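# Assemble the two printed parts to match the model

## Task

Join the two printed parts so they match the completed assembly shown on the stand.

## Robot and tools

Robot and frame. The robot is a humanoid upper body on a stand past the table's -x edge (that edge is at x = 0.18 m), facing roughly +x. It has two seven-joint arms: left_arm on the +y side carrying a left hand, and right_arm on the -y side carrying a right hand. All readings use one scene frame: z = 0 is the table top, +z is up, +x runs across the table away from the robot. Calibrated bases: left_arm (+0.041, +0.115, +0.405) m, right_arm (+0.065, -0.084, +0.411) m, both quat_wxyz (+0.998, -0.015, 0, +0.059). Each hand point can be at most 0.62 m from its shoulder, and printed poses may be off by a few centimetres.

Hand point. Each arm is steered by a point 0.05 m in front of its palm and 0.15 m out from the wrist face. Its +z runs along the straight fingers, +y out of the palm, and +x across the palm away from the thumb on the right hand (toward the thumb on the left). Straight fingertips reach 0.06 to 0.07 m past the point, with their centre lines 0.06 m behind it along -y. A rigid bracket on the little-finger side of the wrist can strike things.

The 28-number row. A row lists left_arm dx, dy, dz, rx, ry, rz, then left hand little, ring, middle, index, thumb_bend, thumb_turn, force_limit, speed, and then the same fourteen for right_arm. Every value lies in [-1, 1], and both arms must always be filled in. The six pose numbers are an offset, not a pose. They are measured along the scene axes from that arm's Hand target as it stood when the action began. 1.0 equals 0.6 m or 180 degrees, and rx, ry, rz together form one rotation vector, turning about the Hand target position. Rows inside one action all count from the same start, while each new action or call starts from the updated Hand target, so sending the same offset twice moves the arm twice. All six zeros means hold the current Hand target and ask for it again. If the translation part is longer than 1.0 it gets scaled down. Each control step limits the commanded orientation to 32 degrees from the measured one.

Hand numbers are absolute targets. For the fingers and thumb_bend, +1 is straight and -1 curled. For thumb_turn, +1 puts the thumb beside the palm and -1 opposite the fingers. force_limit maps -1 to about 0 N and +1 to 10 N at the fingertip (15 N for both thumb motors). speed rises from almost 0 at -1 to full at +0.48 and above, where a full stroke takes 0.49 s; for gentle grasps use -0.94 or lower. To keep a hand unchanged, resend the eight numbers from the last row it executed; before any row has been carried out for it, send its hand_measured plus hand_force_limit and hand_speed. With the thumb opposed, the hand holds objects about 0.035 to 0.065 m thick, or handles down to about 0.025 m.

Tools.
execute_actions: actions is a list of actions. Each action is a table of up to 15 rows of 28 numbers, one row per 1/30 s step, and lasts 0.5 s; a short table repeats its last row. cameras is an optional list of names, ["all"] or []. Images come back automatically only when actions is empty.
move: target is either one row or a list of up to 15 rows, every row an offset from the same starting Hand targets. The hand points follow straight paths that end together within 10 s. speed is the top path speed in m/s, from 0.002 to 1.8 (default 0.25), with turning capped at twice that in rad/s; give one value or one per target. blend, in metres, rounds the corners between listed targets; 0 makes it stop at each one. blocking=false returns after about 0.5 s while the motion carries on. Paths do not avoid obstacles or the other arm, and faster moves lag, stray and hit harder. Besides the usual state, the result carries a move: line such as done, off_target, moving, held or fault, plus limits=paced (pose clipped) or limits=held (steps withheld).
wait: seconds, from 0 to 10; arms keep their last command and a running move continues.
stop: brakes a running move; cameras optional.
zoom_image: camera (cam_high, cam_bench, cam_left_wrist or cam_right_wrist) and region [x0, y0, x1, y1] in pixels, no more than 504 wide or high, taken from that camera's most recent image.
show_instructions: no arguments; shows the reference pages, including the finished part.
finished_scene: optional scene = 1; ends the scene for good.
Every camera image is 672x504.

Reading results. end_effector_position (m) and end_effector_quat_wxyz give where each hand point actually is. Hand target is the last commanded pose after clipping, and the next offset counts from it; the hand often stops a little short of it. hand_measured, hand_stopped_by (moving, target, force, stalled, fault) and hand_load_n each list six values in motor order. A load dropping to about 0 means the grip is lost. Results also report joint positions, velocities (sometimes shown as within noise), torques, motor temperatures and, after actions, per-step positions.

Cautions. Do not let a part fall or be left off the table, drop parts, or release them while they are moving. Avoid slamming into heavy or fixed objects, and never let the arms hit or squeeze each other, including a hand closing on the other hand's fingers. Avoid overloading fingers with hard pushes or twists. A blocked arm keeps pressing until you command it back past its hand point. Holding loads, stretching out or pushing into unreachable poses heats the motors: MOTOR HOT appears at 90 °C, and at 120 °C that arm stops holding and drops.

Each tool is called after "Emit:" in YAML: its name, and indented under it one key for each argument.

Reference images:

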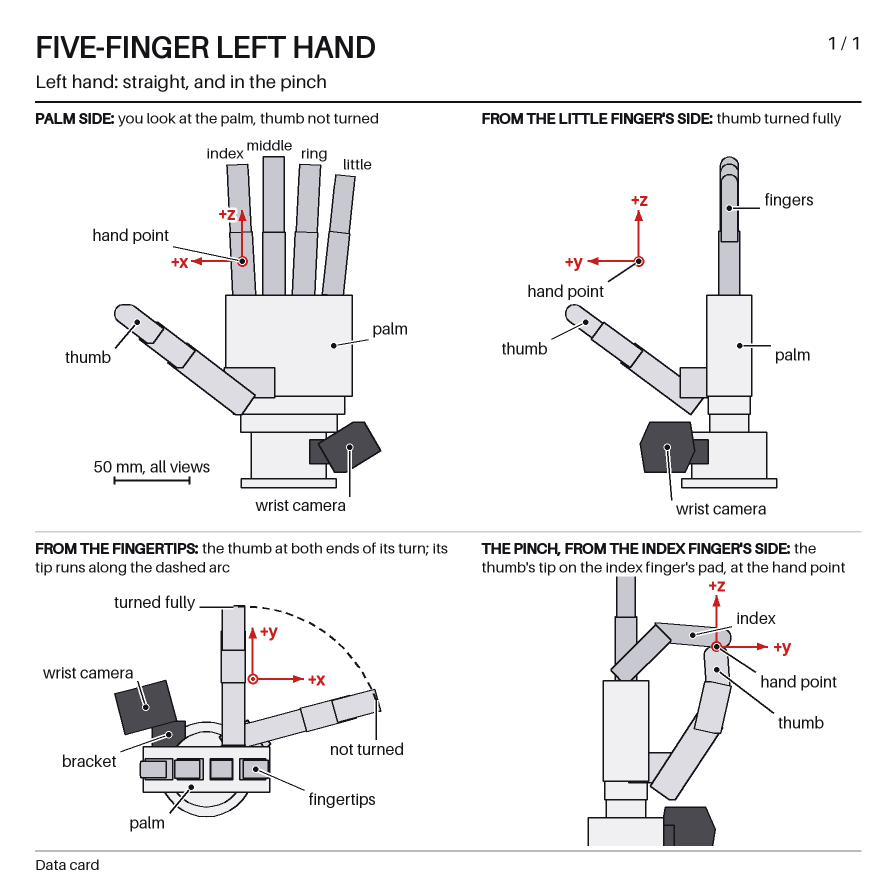

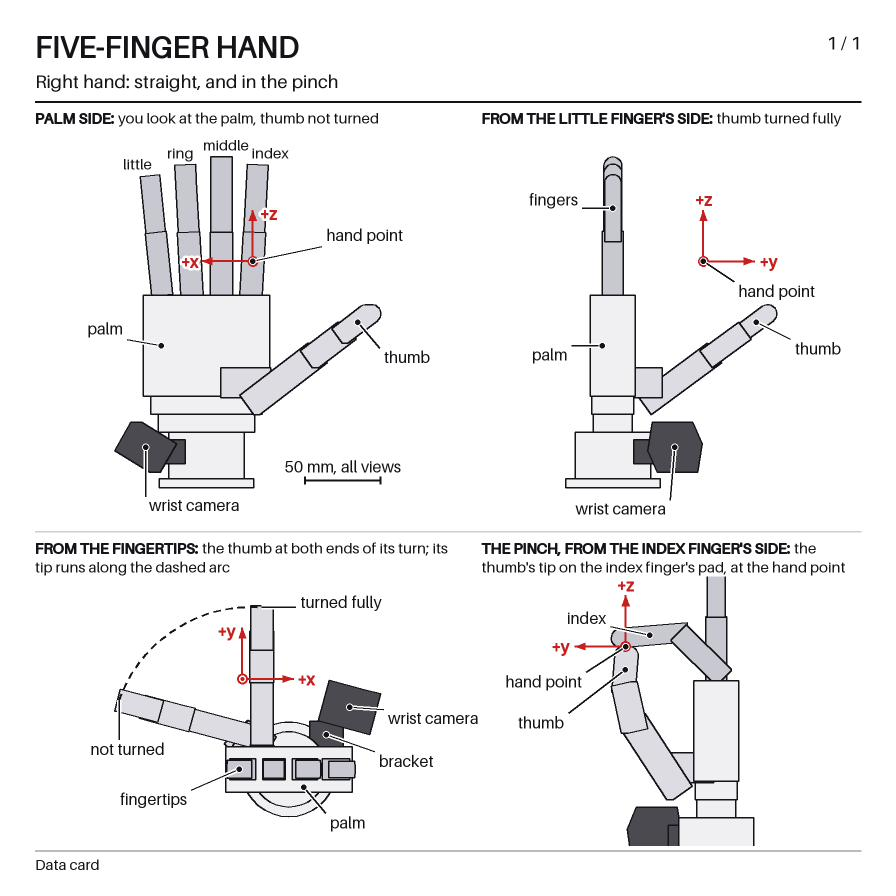

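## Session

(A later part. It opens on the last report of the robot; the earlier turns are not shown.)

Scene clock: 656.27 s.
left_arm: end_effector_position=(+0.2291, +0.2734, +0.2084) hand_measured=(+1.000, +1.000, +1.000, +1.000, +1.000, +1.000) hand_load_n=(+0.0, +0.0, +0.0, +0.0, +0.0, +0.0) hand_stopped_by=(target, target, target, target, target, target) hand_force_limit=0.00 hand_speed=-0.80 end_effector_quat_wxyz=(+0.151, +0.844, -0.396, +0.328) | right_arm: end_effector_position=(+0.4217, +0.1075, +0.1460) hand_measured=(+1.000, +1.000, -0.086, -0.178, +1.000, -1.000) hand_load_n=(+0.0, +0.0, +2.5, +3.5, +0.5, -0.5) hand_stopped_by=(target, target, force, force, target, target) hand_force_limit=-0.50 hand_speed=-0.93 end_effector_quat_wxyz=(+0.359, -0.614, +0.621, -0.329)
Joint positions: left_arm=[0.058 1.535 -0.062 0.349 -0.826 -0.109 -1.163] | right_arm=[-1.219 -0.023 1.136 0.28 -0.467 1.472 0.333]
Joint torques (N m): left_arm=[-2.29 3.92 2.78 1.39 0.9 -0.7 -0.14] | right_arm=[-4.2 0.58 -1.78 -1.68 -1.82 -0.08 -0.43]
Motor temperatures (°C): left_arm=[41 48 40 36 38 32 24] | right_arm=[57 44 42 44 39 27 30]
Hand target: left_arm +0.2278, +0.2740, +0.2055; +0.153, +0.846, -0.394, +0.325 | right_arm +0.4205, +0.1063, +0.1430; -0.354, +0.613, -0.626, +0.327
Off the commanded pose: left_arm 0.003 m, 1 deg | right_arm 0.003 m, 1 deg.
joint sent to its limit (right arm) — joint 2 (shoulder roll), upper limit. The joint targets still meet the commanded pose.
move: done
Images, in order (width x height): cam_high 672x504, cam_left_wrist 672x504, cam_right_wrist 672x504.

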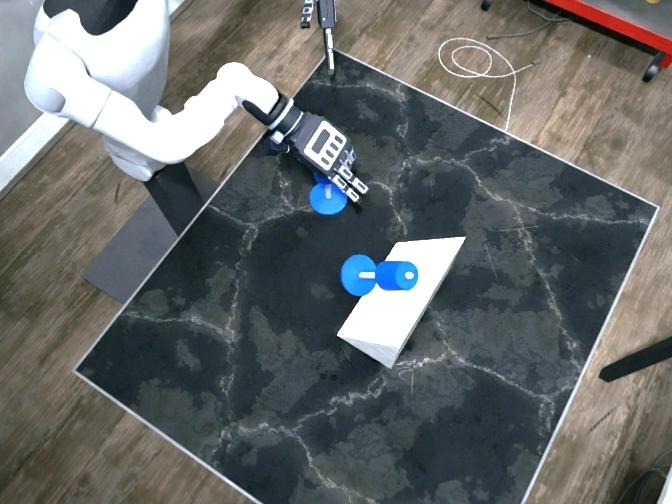

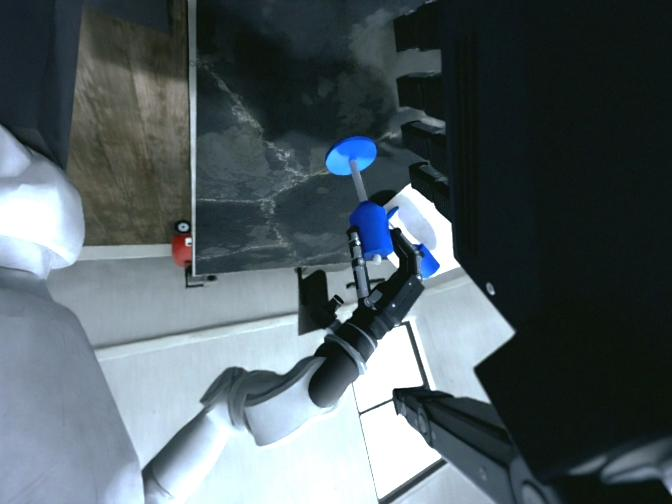

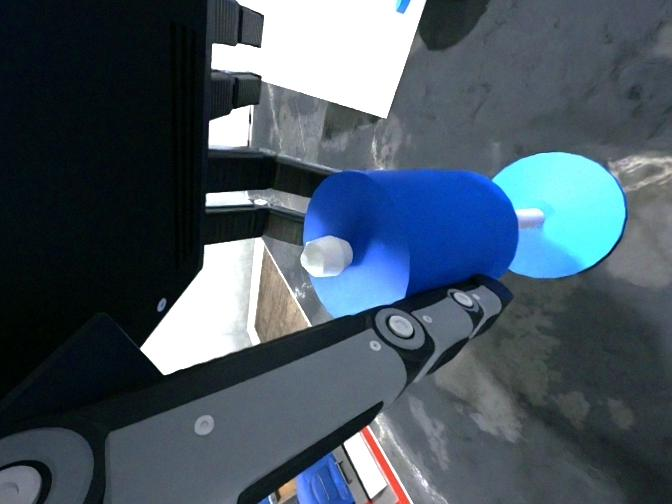

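Emit:
move:
  target: [0,0,0,0,0,0,1,1,1,1,1,1,0,-0.8,0,0,-0.02,0,0,0,1,1,-0.4,-0.4,1,-1,-0.5,-0.93]
  speed: 0.03
  cameras: ["cam_left_wrist","cam_high","cam_right_wrist"]

Emit:
zoom_image:
  camera: "cam_left_wrist"
  region: [330, 180, 420, 300]

Emit:
zoom_image:
  camera: "cam_high"
  region: [280, 130, 370, 220]

Scene clock: 664.40 s.
left_arm: end_effector_position=(+0.2291, +0.2734, +0.2084) hand_measured=(+1.000, +1.000, +1.000, +1.000, +1.000, +1.000) hand_load_n=(+0.0, +0.0, +0.0, +0.0, +0.0, +0.0) hand_stopped_by=(target, target, target, target, target, target) hand_force_limit=0.00 hand_speed=-0.80 end_effector_quat_wxyz=(+0.151, +0.844, -0.396, +0.328) | right_arm: end_effector_position=(+0.4258, +0.1094, +0.1404) hand_measured=(+1.000, +1.000, -0.086, -0.178, +1.000, -1.000) hand_load_n=(+0.0, +0.0, +1.5, +3.0, +1.0, -0.5) hand_stopped_by=(target, target, force, force, target, target) hand_force_limit=-0.50 hand_speed=-0.93 end_effector_quat_wxyz=(+0.371, -0.609, +0.616, -0.334)
Joint positions: left_arm=[0.058 1.535 -0.062 0.349 -0.826 -0.109 -1.163] | right_arm=[-1.212 -0.023 1.136 0.303 -0.327 1.439 0.157]
Joint torques (N m): left_arm=[-2.26 3.92 2.76 1.52 0.85 -0.7 -0.17] | right_arm=[-4.23 0.62 -1.39 -0.83 -0.88 -0.02 -0.08]
Motor temperatures (°C): left_arm=[41 48 40 36 38 32 24] | right_arm=[58 44 42 44 39 27 30]
Hand target: left_arm +0.2278, +0.2740, +0.2055; +0.153, +0.846, -0.394, +0.325 | right_arm +0.4205, +0.1063, +0.1310; -0.354, +0.613, -0.626, +0.327
Off the commanded pose: left_arm 0.003 m, 1 deg | right_arm 0.011 m, 2 deg.
joint sent to its limit (right arm) — joint 2 (shoulder roll), upper limit. The joint targets still meet the commanded pose.
move: off_target (right_arm)
Images, in order (width x height): cam_high 672x504, cam_left_wrist 672x504, cam_right_wrist 672x504.

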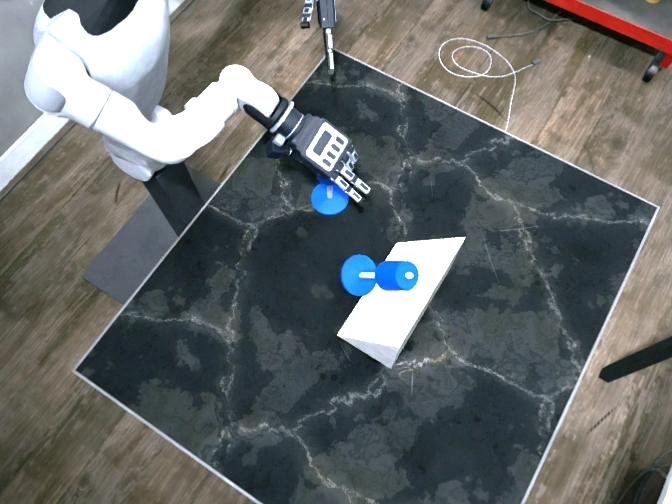

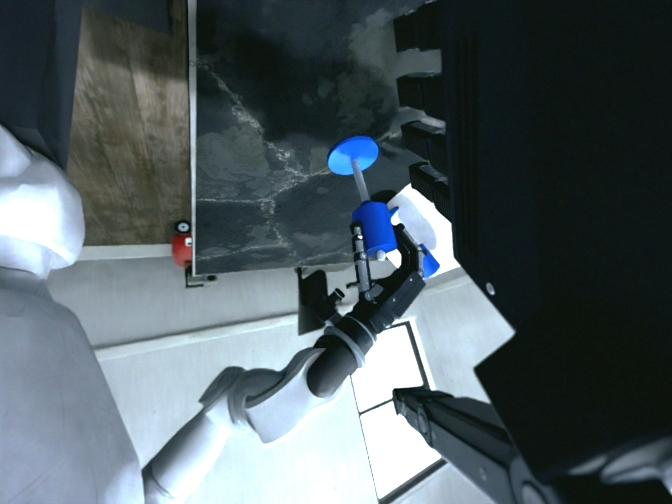

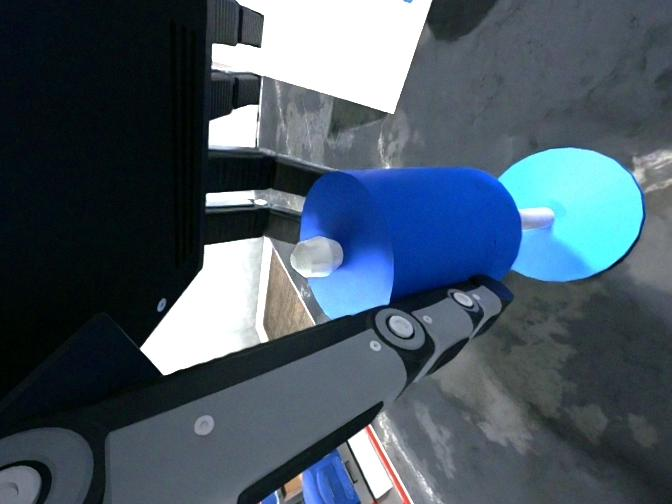

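Scaled by 4.200 from the camera's 672x504 image, which has a finer 960x720 frame.

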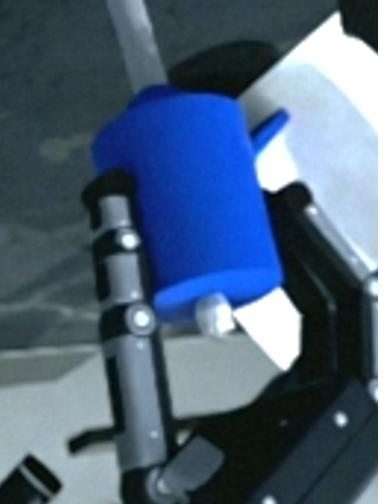

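Scaled by 5.600 from the camera's 672x504 image, which has a finer 960x720 frame.

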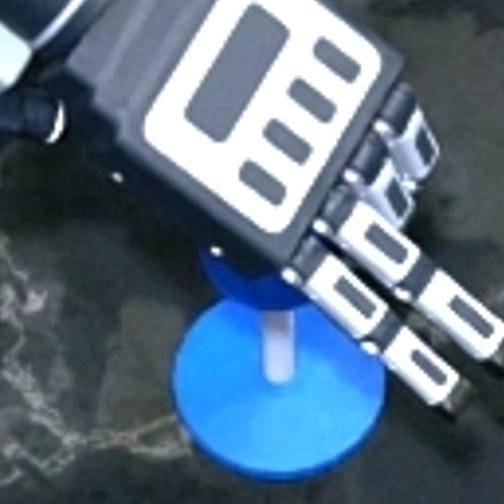

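Emit:
zoom_image:
  camera: "cam_left_wrist"
  region: [345, 190, 395, 230]

Emit:
zoom_image:
  camera: "cam_left_wrist"
  region: [370, 190, 450, 290]

Emit:
zoom_image:
  camera: "cam_right_wrist"
  region: [300, 120, 660, 340]

Scaled by 10.080 from the camera's 672x504 image, which has a finer 960x720 frame.

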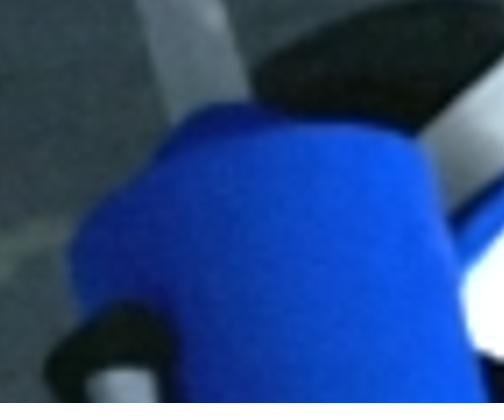

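Scaled by 5.040 from the camera's 672x504 image, which has a finer 960x720 frame.

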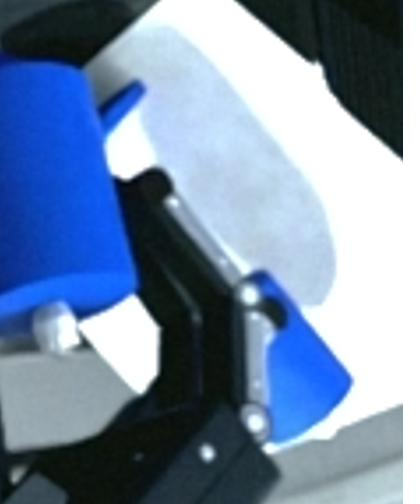

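Scaled by 1.400 from the camera's 672x504 image, which has a finer 960x720 frame.

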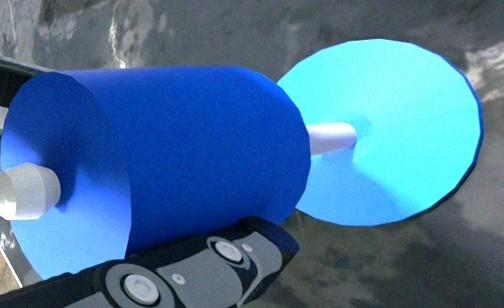

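Emit:
move:
  target: [0,0,0,0,0,0,1,1,1,1,1,1,0,-0.8,0.004,0.003,0.0125,0,0,0,1,1,-0.4,-0.4,1,-1,-0.5,-0.93]
  speed: 0.03
  cameras: ["cam_left_wrist"]

Emit:
zoom_image:
  camera: "cam_left_wrist"
  region: [330, 130, 430, 300]

Scene clock: 692.17 s.
left_arm: end_effector_position=(+0.2291, +0.2734, +0.2084) hand_measured=(+1.000, +1.000, +1.000, +1.000, +1.000, +1.000) hand_load_n=(+0.0, +0.0, +0.0, +0.0, +0.0, +0.0) hand_stopped_by=(target, target, target, target, target, target) hand_force_limit=0.00 hand_speed=-0.80 end_effector_quat_wxyz=(+0.151, +0.844, -0.396, +0.328) | right_arm: end_effector_position=(+0.4243, +0.1080, +0.1399) hand_measured=(+1.000, +1.000, -0.086, -0.178, +1.000, -1.000) hand_load_n=(+0.0, +0.0, +2.0, +3.0, +1.0, -0.5) hand_stopped_by=(target, target, force, force, target, target) hand_force_limit=-0.50 hand_speed=-0.93 end_effector_quat_wxyz=(+0.360, -0.611, +0.624, -0.329)
Joint positions: left_arm=[0.058 1.535 -0.062 0.349 -0.826 -0.109 -1.163] | right_arm=[-1.235 -0.023 1.136 0.312 -0.301 1.453 0.178]
Joint torques (N m): left_arm=[-2.32 3.84 2.9 1.37 0.86 -0.69 -0.18] | right_arm=[-5.22 0.47 -1.14 -1.34 -1.39 -0.04 -0.2]
Motor temperatures (°C): left_arm=[41 49 40 36 38 32 24] | right_arm=[60 43 41 44 39 26 29]
Hand target: left_arm +0.2278, +0.2740, +0.2055; +0.153, +0.846, -0.394, +0.325 | right_arm +0.4229, +0.1081, +0.1385; -0.354, +0.613, -0.626, +0.327
Off the commanded pose: left_arm 0.003 m, 1 deg | right_arm 0.002 m, 1 deg.
joint sent to its limit (right arm) — joint 2 (shoulder roll), upper limit. The joint targets still meet the commanded pose.
move: done
Images, in order (width x height): cam_left_wrist 672x504.

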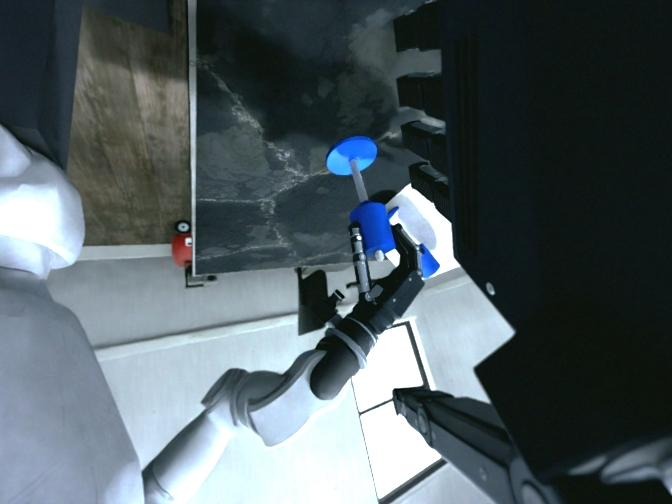

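Scaled by 2.965 from the camera's 672x504 image, which has a finer 960x720 frame.

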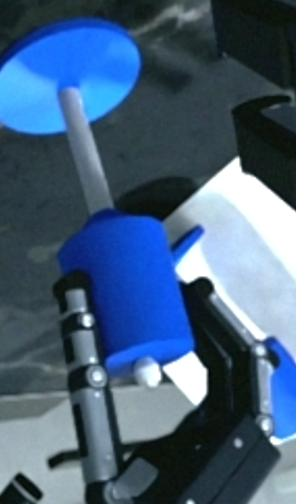

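Emit:
execute_actions:
  actions:
    - [[0,0,0,0,0,0,1,1,1,1,1,1,0,-0.8,0,0,0,0,0,0,1,1,0.5,0.5,1,-1,-0.5,-0.85]]

Emit:
wait:
  seconds: 2.5
  cameras: ["cam_left_wrist","cam_right_wrist","cam_high"]

Emit:
zoom_image:
  camera: "cam_left_wrist"
  region: [330, 130, 430, 300]

Scene clock: 701.67 s.
left_arm: end_effector_position=(+0.2291, +0.2734, +0.2084) hand_measured=(+1.000, +1.000, +1.000, +1.000, +1.000, +1.000) hand_load_n=(+0.0, +0.0, +0.0, +0.0, +0.0, +0.0) hand_stopped_by=(target, target, target, target, target, target) hand_force_limit=0.00 hand_speed=-0.80 end_effector_quat_wxyz=(+0.151, +0.844, -0.396, +0.328) | right_arm: end_effector_position=(+0.4224, +0.1079, +0.1379) hand_measured=(+1.000, +1.000, +0.500, +0.500, +1.000, -1.000) hand_load_n=(+0.0, +0.0, +0.0, +0.0, +0.0, +0.0) hand_stopped_by=(target, target, target, target, target, target) hand_force_limit=-0.50 hand_speed=-0.85 end_effector_quat_wxyz=(+0.356, -0.612, +0.627, -0.325)
Joint positions: left_arm=[0.058 1.535 -0.062 0.349 -0.826 -0.109 -1.163] | right_arm=[-1.235 -0.023 1.136 0.312 -0.29 1.455 0.179]
Joint torques (N m): left_arm=[-2.12 3.96 2.77 1.44 0.84 -0.7 -0.16] | right_arm=[-5.31 0.53 -1.08 -1.28 -1.73 -0.07 -0.32]
Motor temperatures (°C): left_arm=[41 49 40 36 38 32 24] | right_arm=[61 43 41 44 39 26 29]
Hand target: left_arm +0.2278, +0.2740, +0.2055; +0.153, +0.846, -0.394, +0.325 | right_arm +0.4229, +0.1081, +0.1385; -0.354, +0.613, -0.626, +0.327
Off the commanded pose: left_arm 0.003 m, 1 deg | right_arm 0.001 m, 0 deg.
joint sent to its limit (right arm) — joint 2 (shoulder roll), upper limit. The joint targets still meet the commanded pose.
Step readings (end_effector_position of left_arm | right_arm):
0: (+0.2291, +0.2734, +0.2084) | (+0.4243, +0.1080, +0.1399)
1: (+0.2291, +0.2734, +0.2084) | (+0.4243, +0.1080, +0.1399)
2: (+0.2291, +0.2734, +0.2084) | (+0.4243, +0.1080, +0.1399)
4: (+0.2291, +0.2734, +0.2084) | (+0.4242, +0.1080, +0.1397)
8: (+0.2291, +0.2734, +0.2084) | (+0.4229, +0.1079, +0.1384)
15: (+0.2291, +0.2734, +0.2084) | (+0.4225, +0.1079, +0.1379)

Scene clock: 704.17 s.
left_arm: end_effector_position=(+0.2291, +0.2734, +0.2084) hand_measured=(+1.000, +1.000, +1.000, +1.000, +1.000, +1.000) hand_load_n=(+0.0, +0.0, +0.0, +0.0, +0.0, -0.5) hand_stopped_by=(target, target, target, target, target, target) hand_force_limit=0.00 hand_speed=-0.80 end_effector_quat_wxyz=(+0.151, +0.844, -0.396, +0.328) | right_arm: end_effector_position=(+0.4224, +0.1079, +0.1379) hand_measured=(+1.000, +1.000, +0.500, +0.500, +1.000, -1.000) hand_load_n=(+0.0, +0.0, +0.0, +0.0, +0.0, +0.0) hand_stopped_by=(target, target, target, target, target, target) hand_force_limit=-0.50 hand_speed=-0.85 end_effector_quat_wxyz=(+0.356, -0.612, +0.627, -0.325)
Joint positions: left_arm=[0.058 1.535 -0.062 0.349 -0.826 -0.109 -1.163] | right_arm=[-1.235 -0.023 1.136 0.312 -0.29 1.455 0.179]
Joint torques (N m): left_arm=[-2.21 3.9 2.83 1.4 0.92 -0.69 -0.16] | right_arm=[-5.31 0.52 -1.14 -1.28 -1.67 -0.08 -0.31]
Motor temperatures (°C): left_arm=[41 49 40 36 38 32 24] | right_arm=[61 43 41 44 39 26 29]
Hand target: left_arm +0.2278, +0.2740, +0.2055; +0.153, +0.846, -0.394, +0.325 | right_arm +0.4229, +0.1081, +0.1385; -0.354, +0.613, -0.626, +0.327
Off the commanded pose: left_arm 0.003 m, 1 deg | right_arm 0.001 m, 0 deg.
wait: 2.50 s; at rest by 0.17 s
Images, in order (width x height): cam_high 672x504, cam_left_wrist 672x504, cam_right_wrist 672x504.

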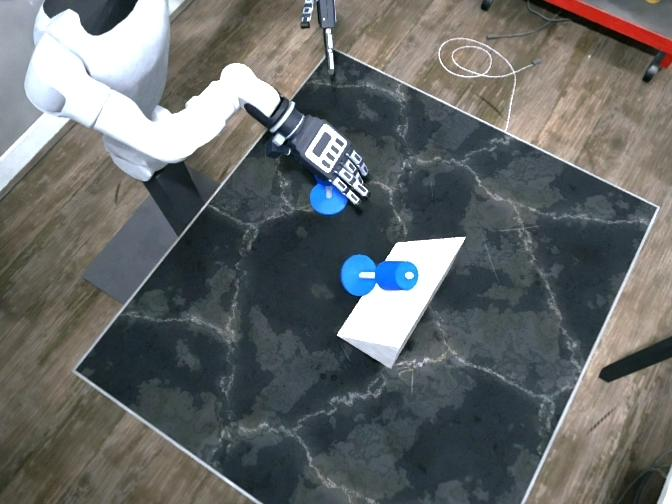

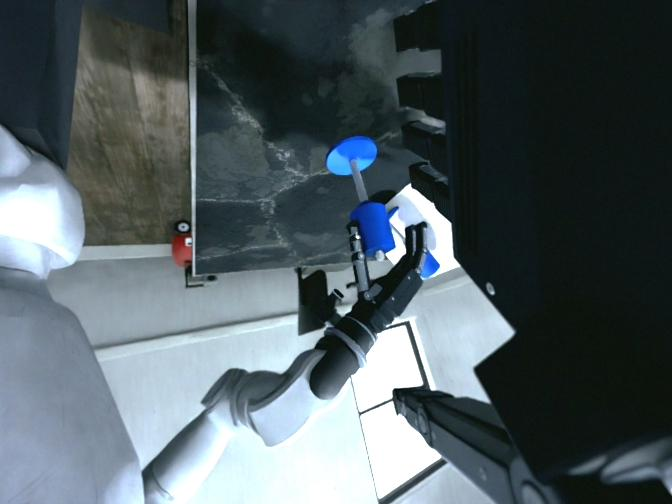

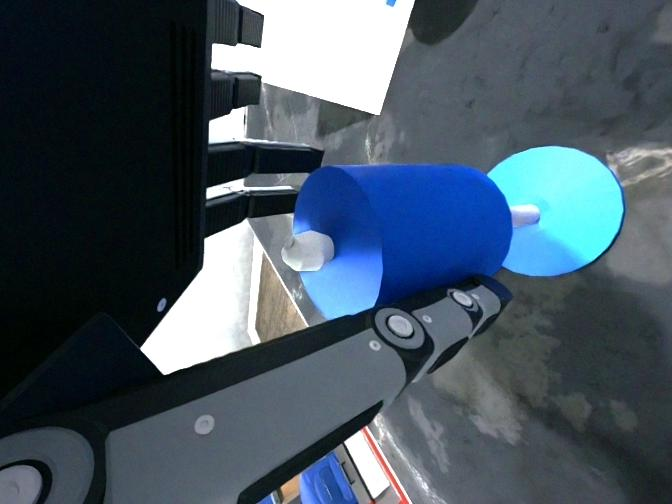

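Scaled by 2.965 from the camera's 672x504 image, which has a finer 960x720 frame.

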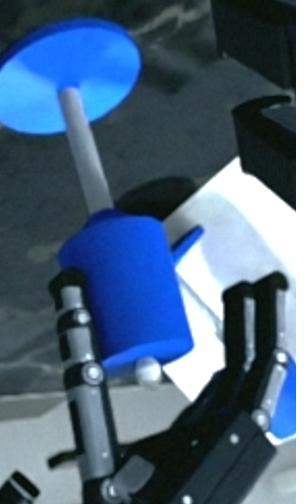

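Emit:
move:
  target:
    - [0,0,0,0,0,0,1,1,1,1,1,1,0,-0.8,-0.015,0,0.003,0,0,0,1,1,0.5,0.5,1,-1,-0.5,-0.85]
    - [0,0,0,0,0,0,1,1,1,1,1,1,0,-0.8,-0.015,-0.05,0.06,0,0,0,1,1,0.5,0.5,1,-1,-0.5,-0.85]
    - [0,0,0,0,0,0,1,1,1,1,1,1,0,-0.8,-0.03,-0.3,0.1,0,0,0,1,1,0.5,0.5,1,-1,-0.5,-0.85]
  speed: [0.03,0.06,0.15]
  cameras: ["cam_left_wrist","cam_high","cam_bench","cam_right_wrist"]

Emit:
zoom_image:
  camera: "cam_left_wrist"
  region: [310, 130, 450, 300]

Emit:
zoom_image:
  camera: "cam_high"
  region: [270, 130, 430, 310]

Emit:
zoom_image:
  camera: "cam_bench"
  region: [180, 240, 300, 380]

Scene clock: 722.30 s.
left_arm: end_effector_position=(+0.2291, +0.2734, +0.2084) hand_measured=(+1.000, +1.000, +1.000, +1.000, +1.000, +1.000) hand_load_n=(+0.0, +0.0, +0.0, +0.0, +0.0, +0.0) hand_stopped_by=(target, target, target, target, target, target) hand_force_limit=0.00 hand_speed=-0.80 end_effector_quat_wxyz=(+0.151, +0.844, -0.396, +0.328) | right_arm: end_effector_position=(+0.4064, -0.0699, +0.1997) hand_measured=(+1.000, +1.000, +0.500, +0.500, +1.000, -1.000) hand_load_n=(+0.0, +0.0, +0.0, +0.0, +0.0, +0.0) hand_stopped_by=(target, target, target, target, target, target) hand_force_limit=-0.50 hand_speed=-0.85 end_effector_quat_wxyz=(+0.356, -0.614, +0.623, -0.329)
Joint positions: left_arm=[0.058 1.535 -0.062 0.349 -0.826 -0.109 -1.163] | right_arm=[-0.867 -0.961 0.912 -0.662 -0.676 1.394 0.739]
Joint torques (N m): left_arm=[-2.18 3.88 2.76 1.36 0.85 -0.68 -0.16] | right_arm=[-2.6 -3.86 -3.05 -2.48 -1.86 -0.19 -0.36]
Motor temperatures (°C): left_arm=[41 49 40 36 38 32 24] | right_arm=[62 44 40 44 39 26 29]
Hand target: left_arm +0.2278, +0.2740, +0.2055; +0.153, +0.846, -0.394, +0.325 | right_arm +0.4049, -0.0719, +0.1985; -0.354, +0.613, -0.626, +0.327
Off the commanded pose: left_arm 0.003 m, 1 deg | right_arm 0.003 m, 0 deg.
move: done

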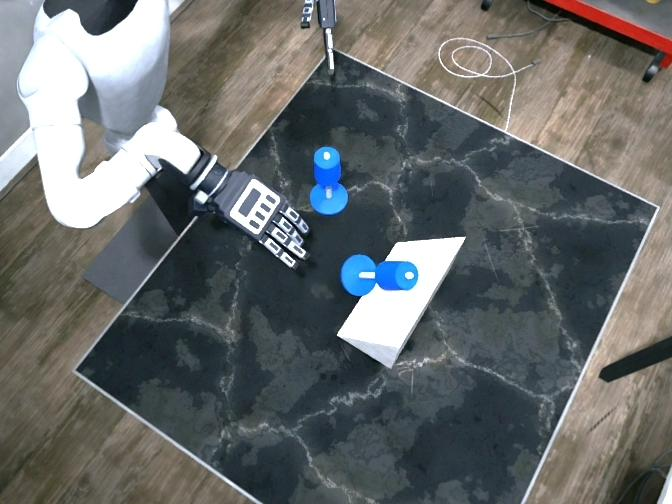

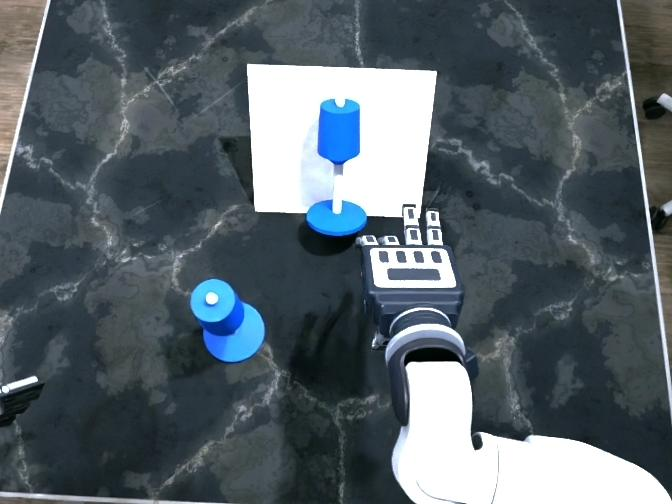

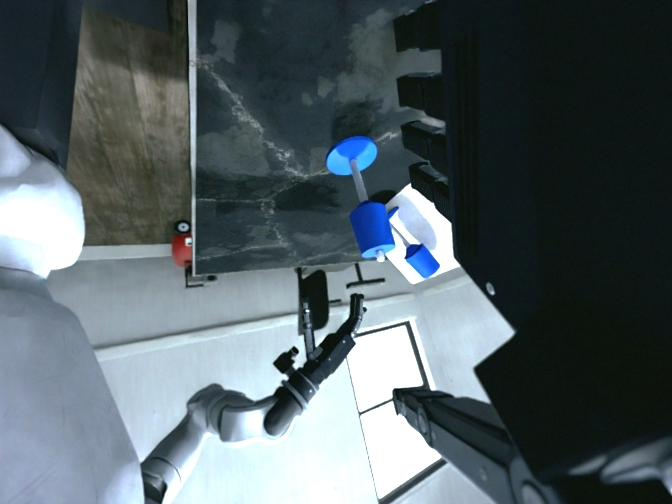

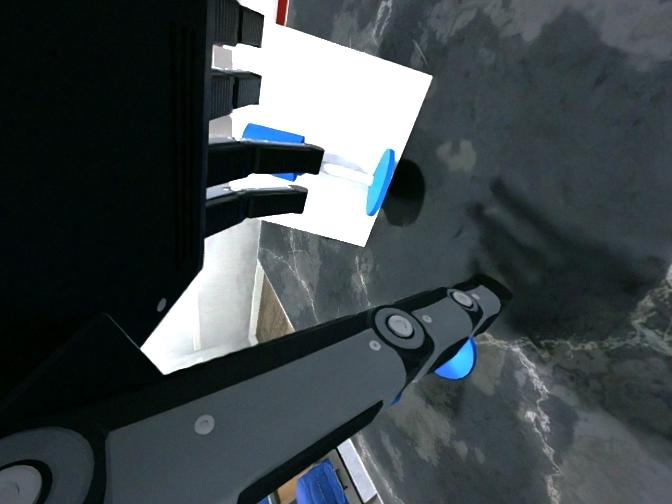

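Scaled by 2.965 from the camera's 672x504 image, which has a finer 960x720 frame.

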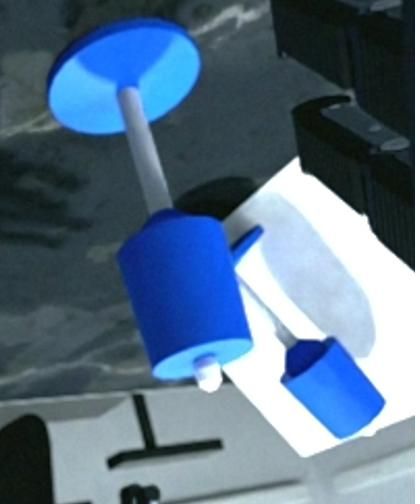

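Scaled by 2.800 from the camera's 672x504 image, which has a finer 960x720 frame.

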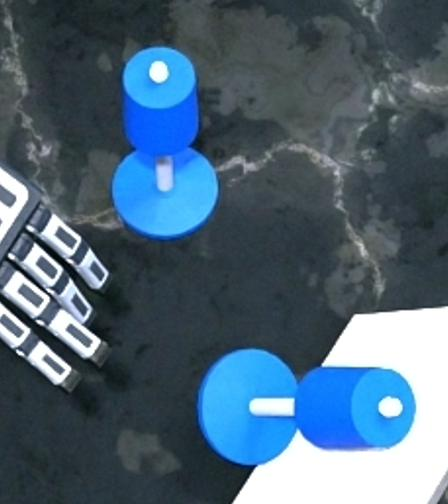

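Scaled by 3.600 from the camera's 672x504 image, which has a finer 960x720 frame.

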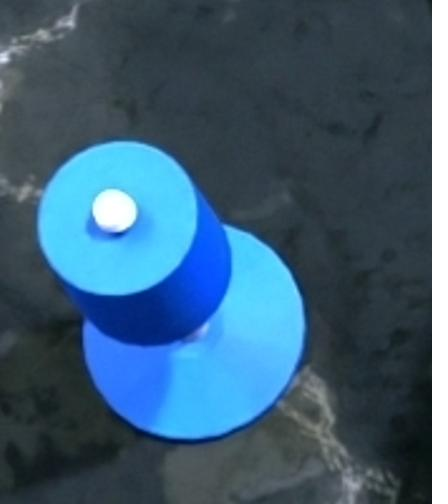

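Emit:
move:
  target: [0.11,-0.135,-0.17,0,0,0,1,1,1,1,1,1,0,-0.8,0,0,0,0,0,0,1,1,0.5,0.5,1,-1,-0.5,-0.85]
  speed: 0.15
  cameras: ["cam_left_wrist","cam_bench"]

Emit:
zoom_image:
  camera: "cam_left_wrist"
  region: [290, 100, 450, 300]

Scene clock: 742.87 s.
left_arm: end_effector_position=(+0.2930, +0.1939, +0.1043) hand_measured=(+1.000, +1.000, +1.000, +1.000, +1.000, +1.000) hand_load_n=(+0.0, +0.0, +0.0, +0.0, +0.0, +0.0) hand_stopped_by=(target, target, target, target, target, target) hand_force_limit=0.00 hand_speed=-0.80 end_effector_quat_wxyz=(+0.153, +0.847, -0.391, +0.325) | right_arm: end_effector_position=(+0.4063, -0.0698, +0.1997) hand_measured=(+1.000, +1.000, +0.500, +0.500, +1.000, -1.000) hand_load_n=(+0.0, +0.0, +0.0, +0.0, +0.0, +0.5) hand_stopped_by=(target, target, target, target, target, target) hand_force_limit=-0.50 hand_speed=-0.85 end_effector_quat_wxyz=(+0.356, -0.614, +0.623, -0.329)
Joint positions: left_arm=[-0.46 1.02 -0.441 0.447 -0.415 0.093 -0.915] | right_arm=[-0.867 -0.961 0.912 -0.662 -0.676 1.393 0.739]
Joint torques (N m): left_arm=[-3.64 3.27 2.85 0.26 0.98 -1.08 -0.16] | right_arm=[-2.55 -3.8 -3.07 -2.4 -1.88 -0.2 -0.35]
Motor temperatures (°C): left_arm=[41 49 40 36 38 32 24] | right_arm=[56 46 44 44 39 26 30]
Hand target: left_arm +0.2938, +0.1930, +0.1035; +0.153, +0.846, -0.394, +0.325 | right_arm +0.4049, -0.0719, +0.1985; -0.354, +0.613, -0.626, +0.327
Off the commanded pose: left_arm 0.001 m, 0 deg | right_arm 0.003 m, 0 deg.
move: done
Images, in order (width x height): cam_bench 672x504, cam_left_wrist 672x504.

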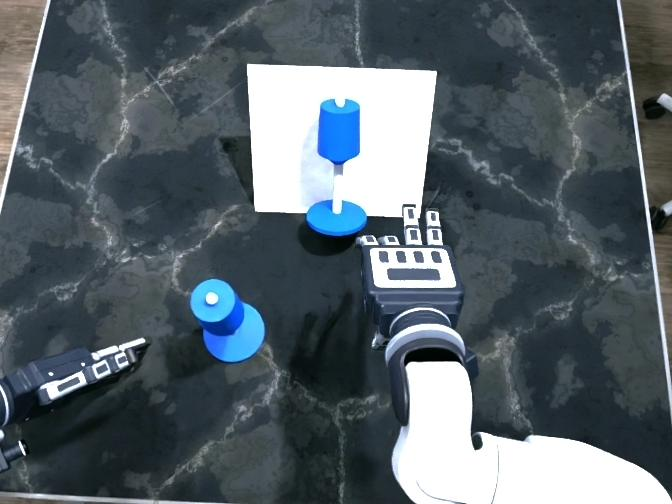

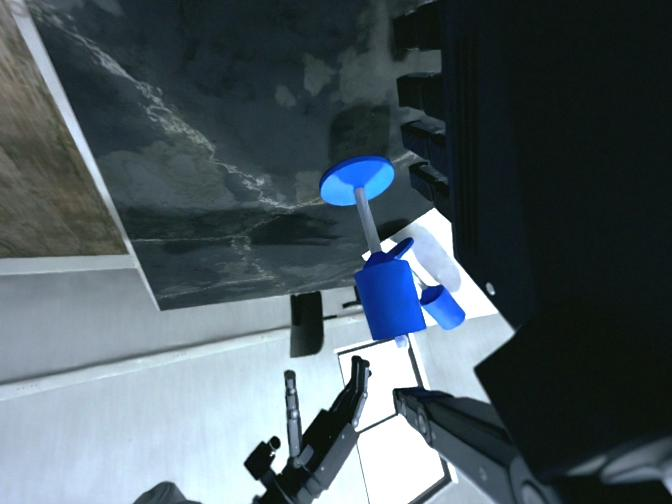

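Scaled by 2.520 from the camera's 672x504 image, which has a finer 960x720 frame.

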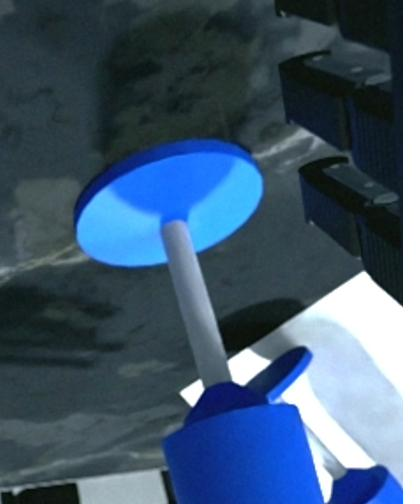

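Emit:
zoom_image:
  camera: "cam_left_wrist"
  region: [340, 235, 440, 355]

Emit:
zoom_image:
  camera: "cam_left_wrist"
  region: [345, 240, 405, 290]

Emit:
zoom_image:
  camera: "cam_bench"
  region: [300, 140, 380, 200]

Scaled by 4.200 from the camera's 672x504 image, which has a finer 960x720 frame.

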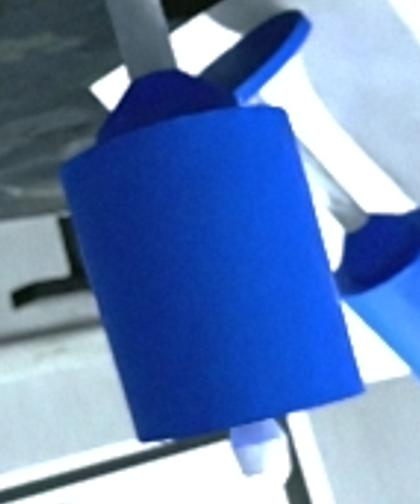

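Scaled by 8.400 from the camera's 672x504 image, which has a finer 960x720 frame.

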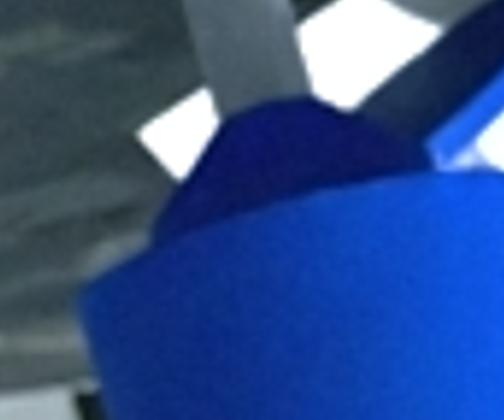

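Scaled by 6.300 from the camera's 672x504 image, which has a finer 960x720 frame.

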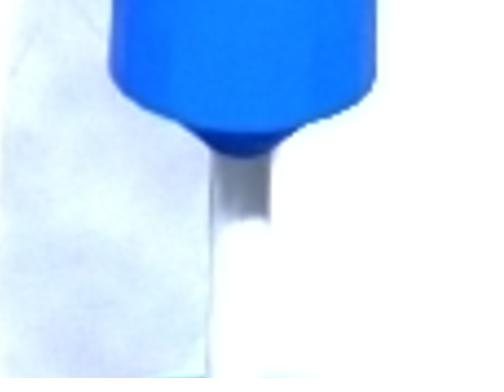

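Emit:
zoom_image:
  camera: "cam_bench"
  region: [300, 85, 380, 165]

Emit:
zoom_image:
  camera: "cam_left_wrist"
  region: [350, 240, 430, 350]

Emit:
zoom_image:
  camera: "cam_left_wrist"
  region: [395, 225, 475, 335]

Scaled by 6.300 from the camera's 672x504 image, which has a finer 960x720 frame.

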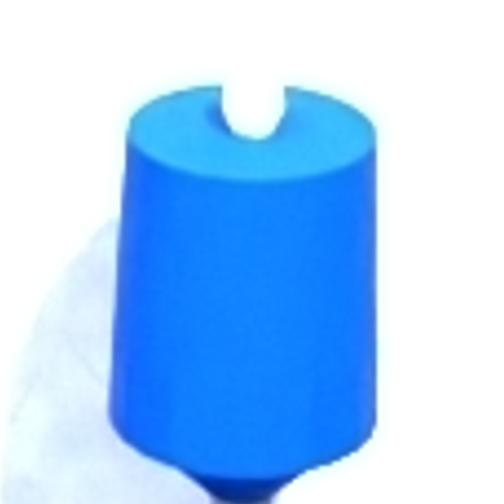

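Scaled by 4.582 from the camera's 672x504 image, which has a finer 960x720 frame.

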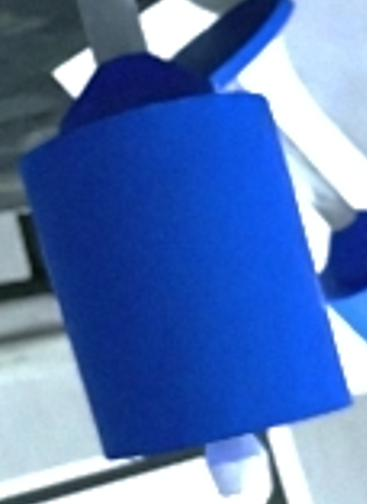

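Scaled by 4.582 from the camera's 672x504 image, which has a finer 960x720 frame.

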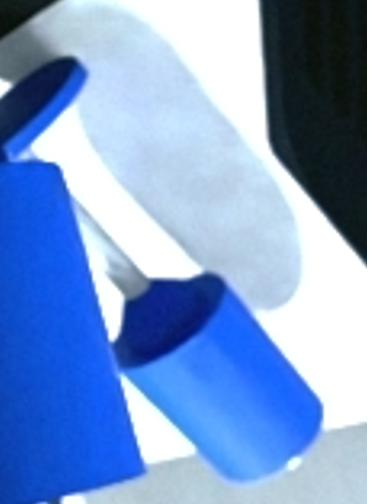

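Emit:
finished_scene:

The scene is finished: the task was done.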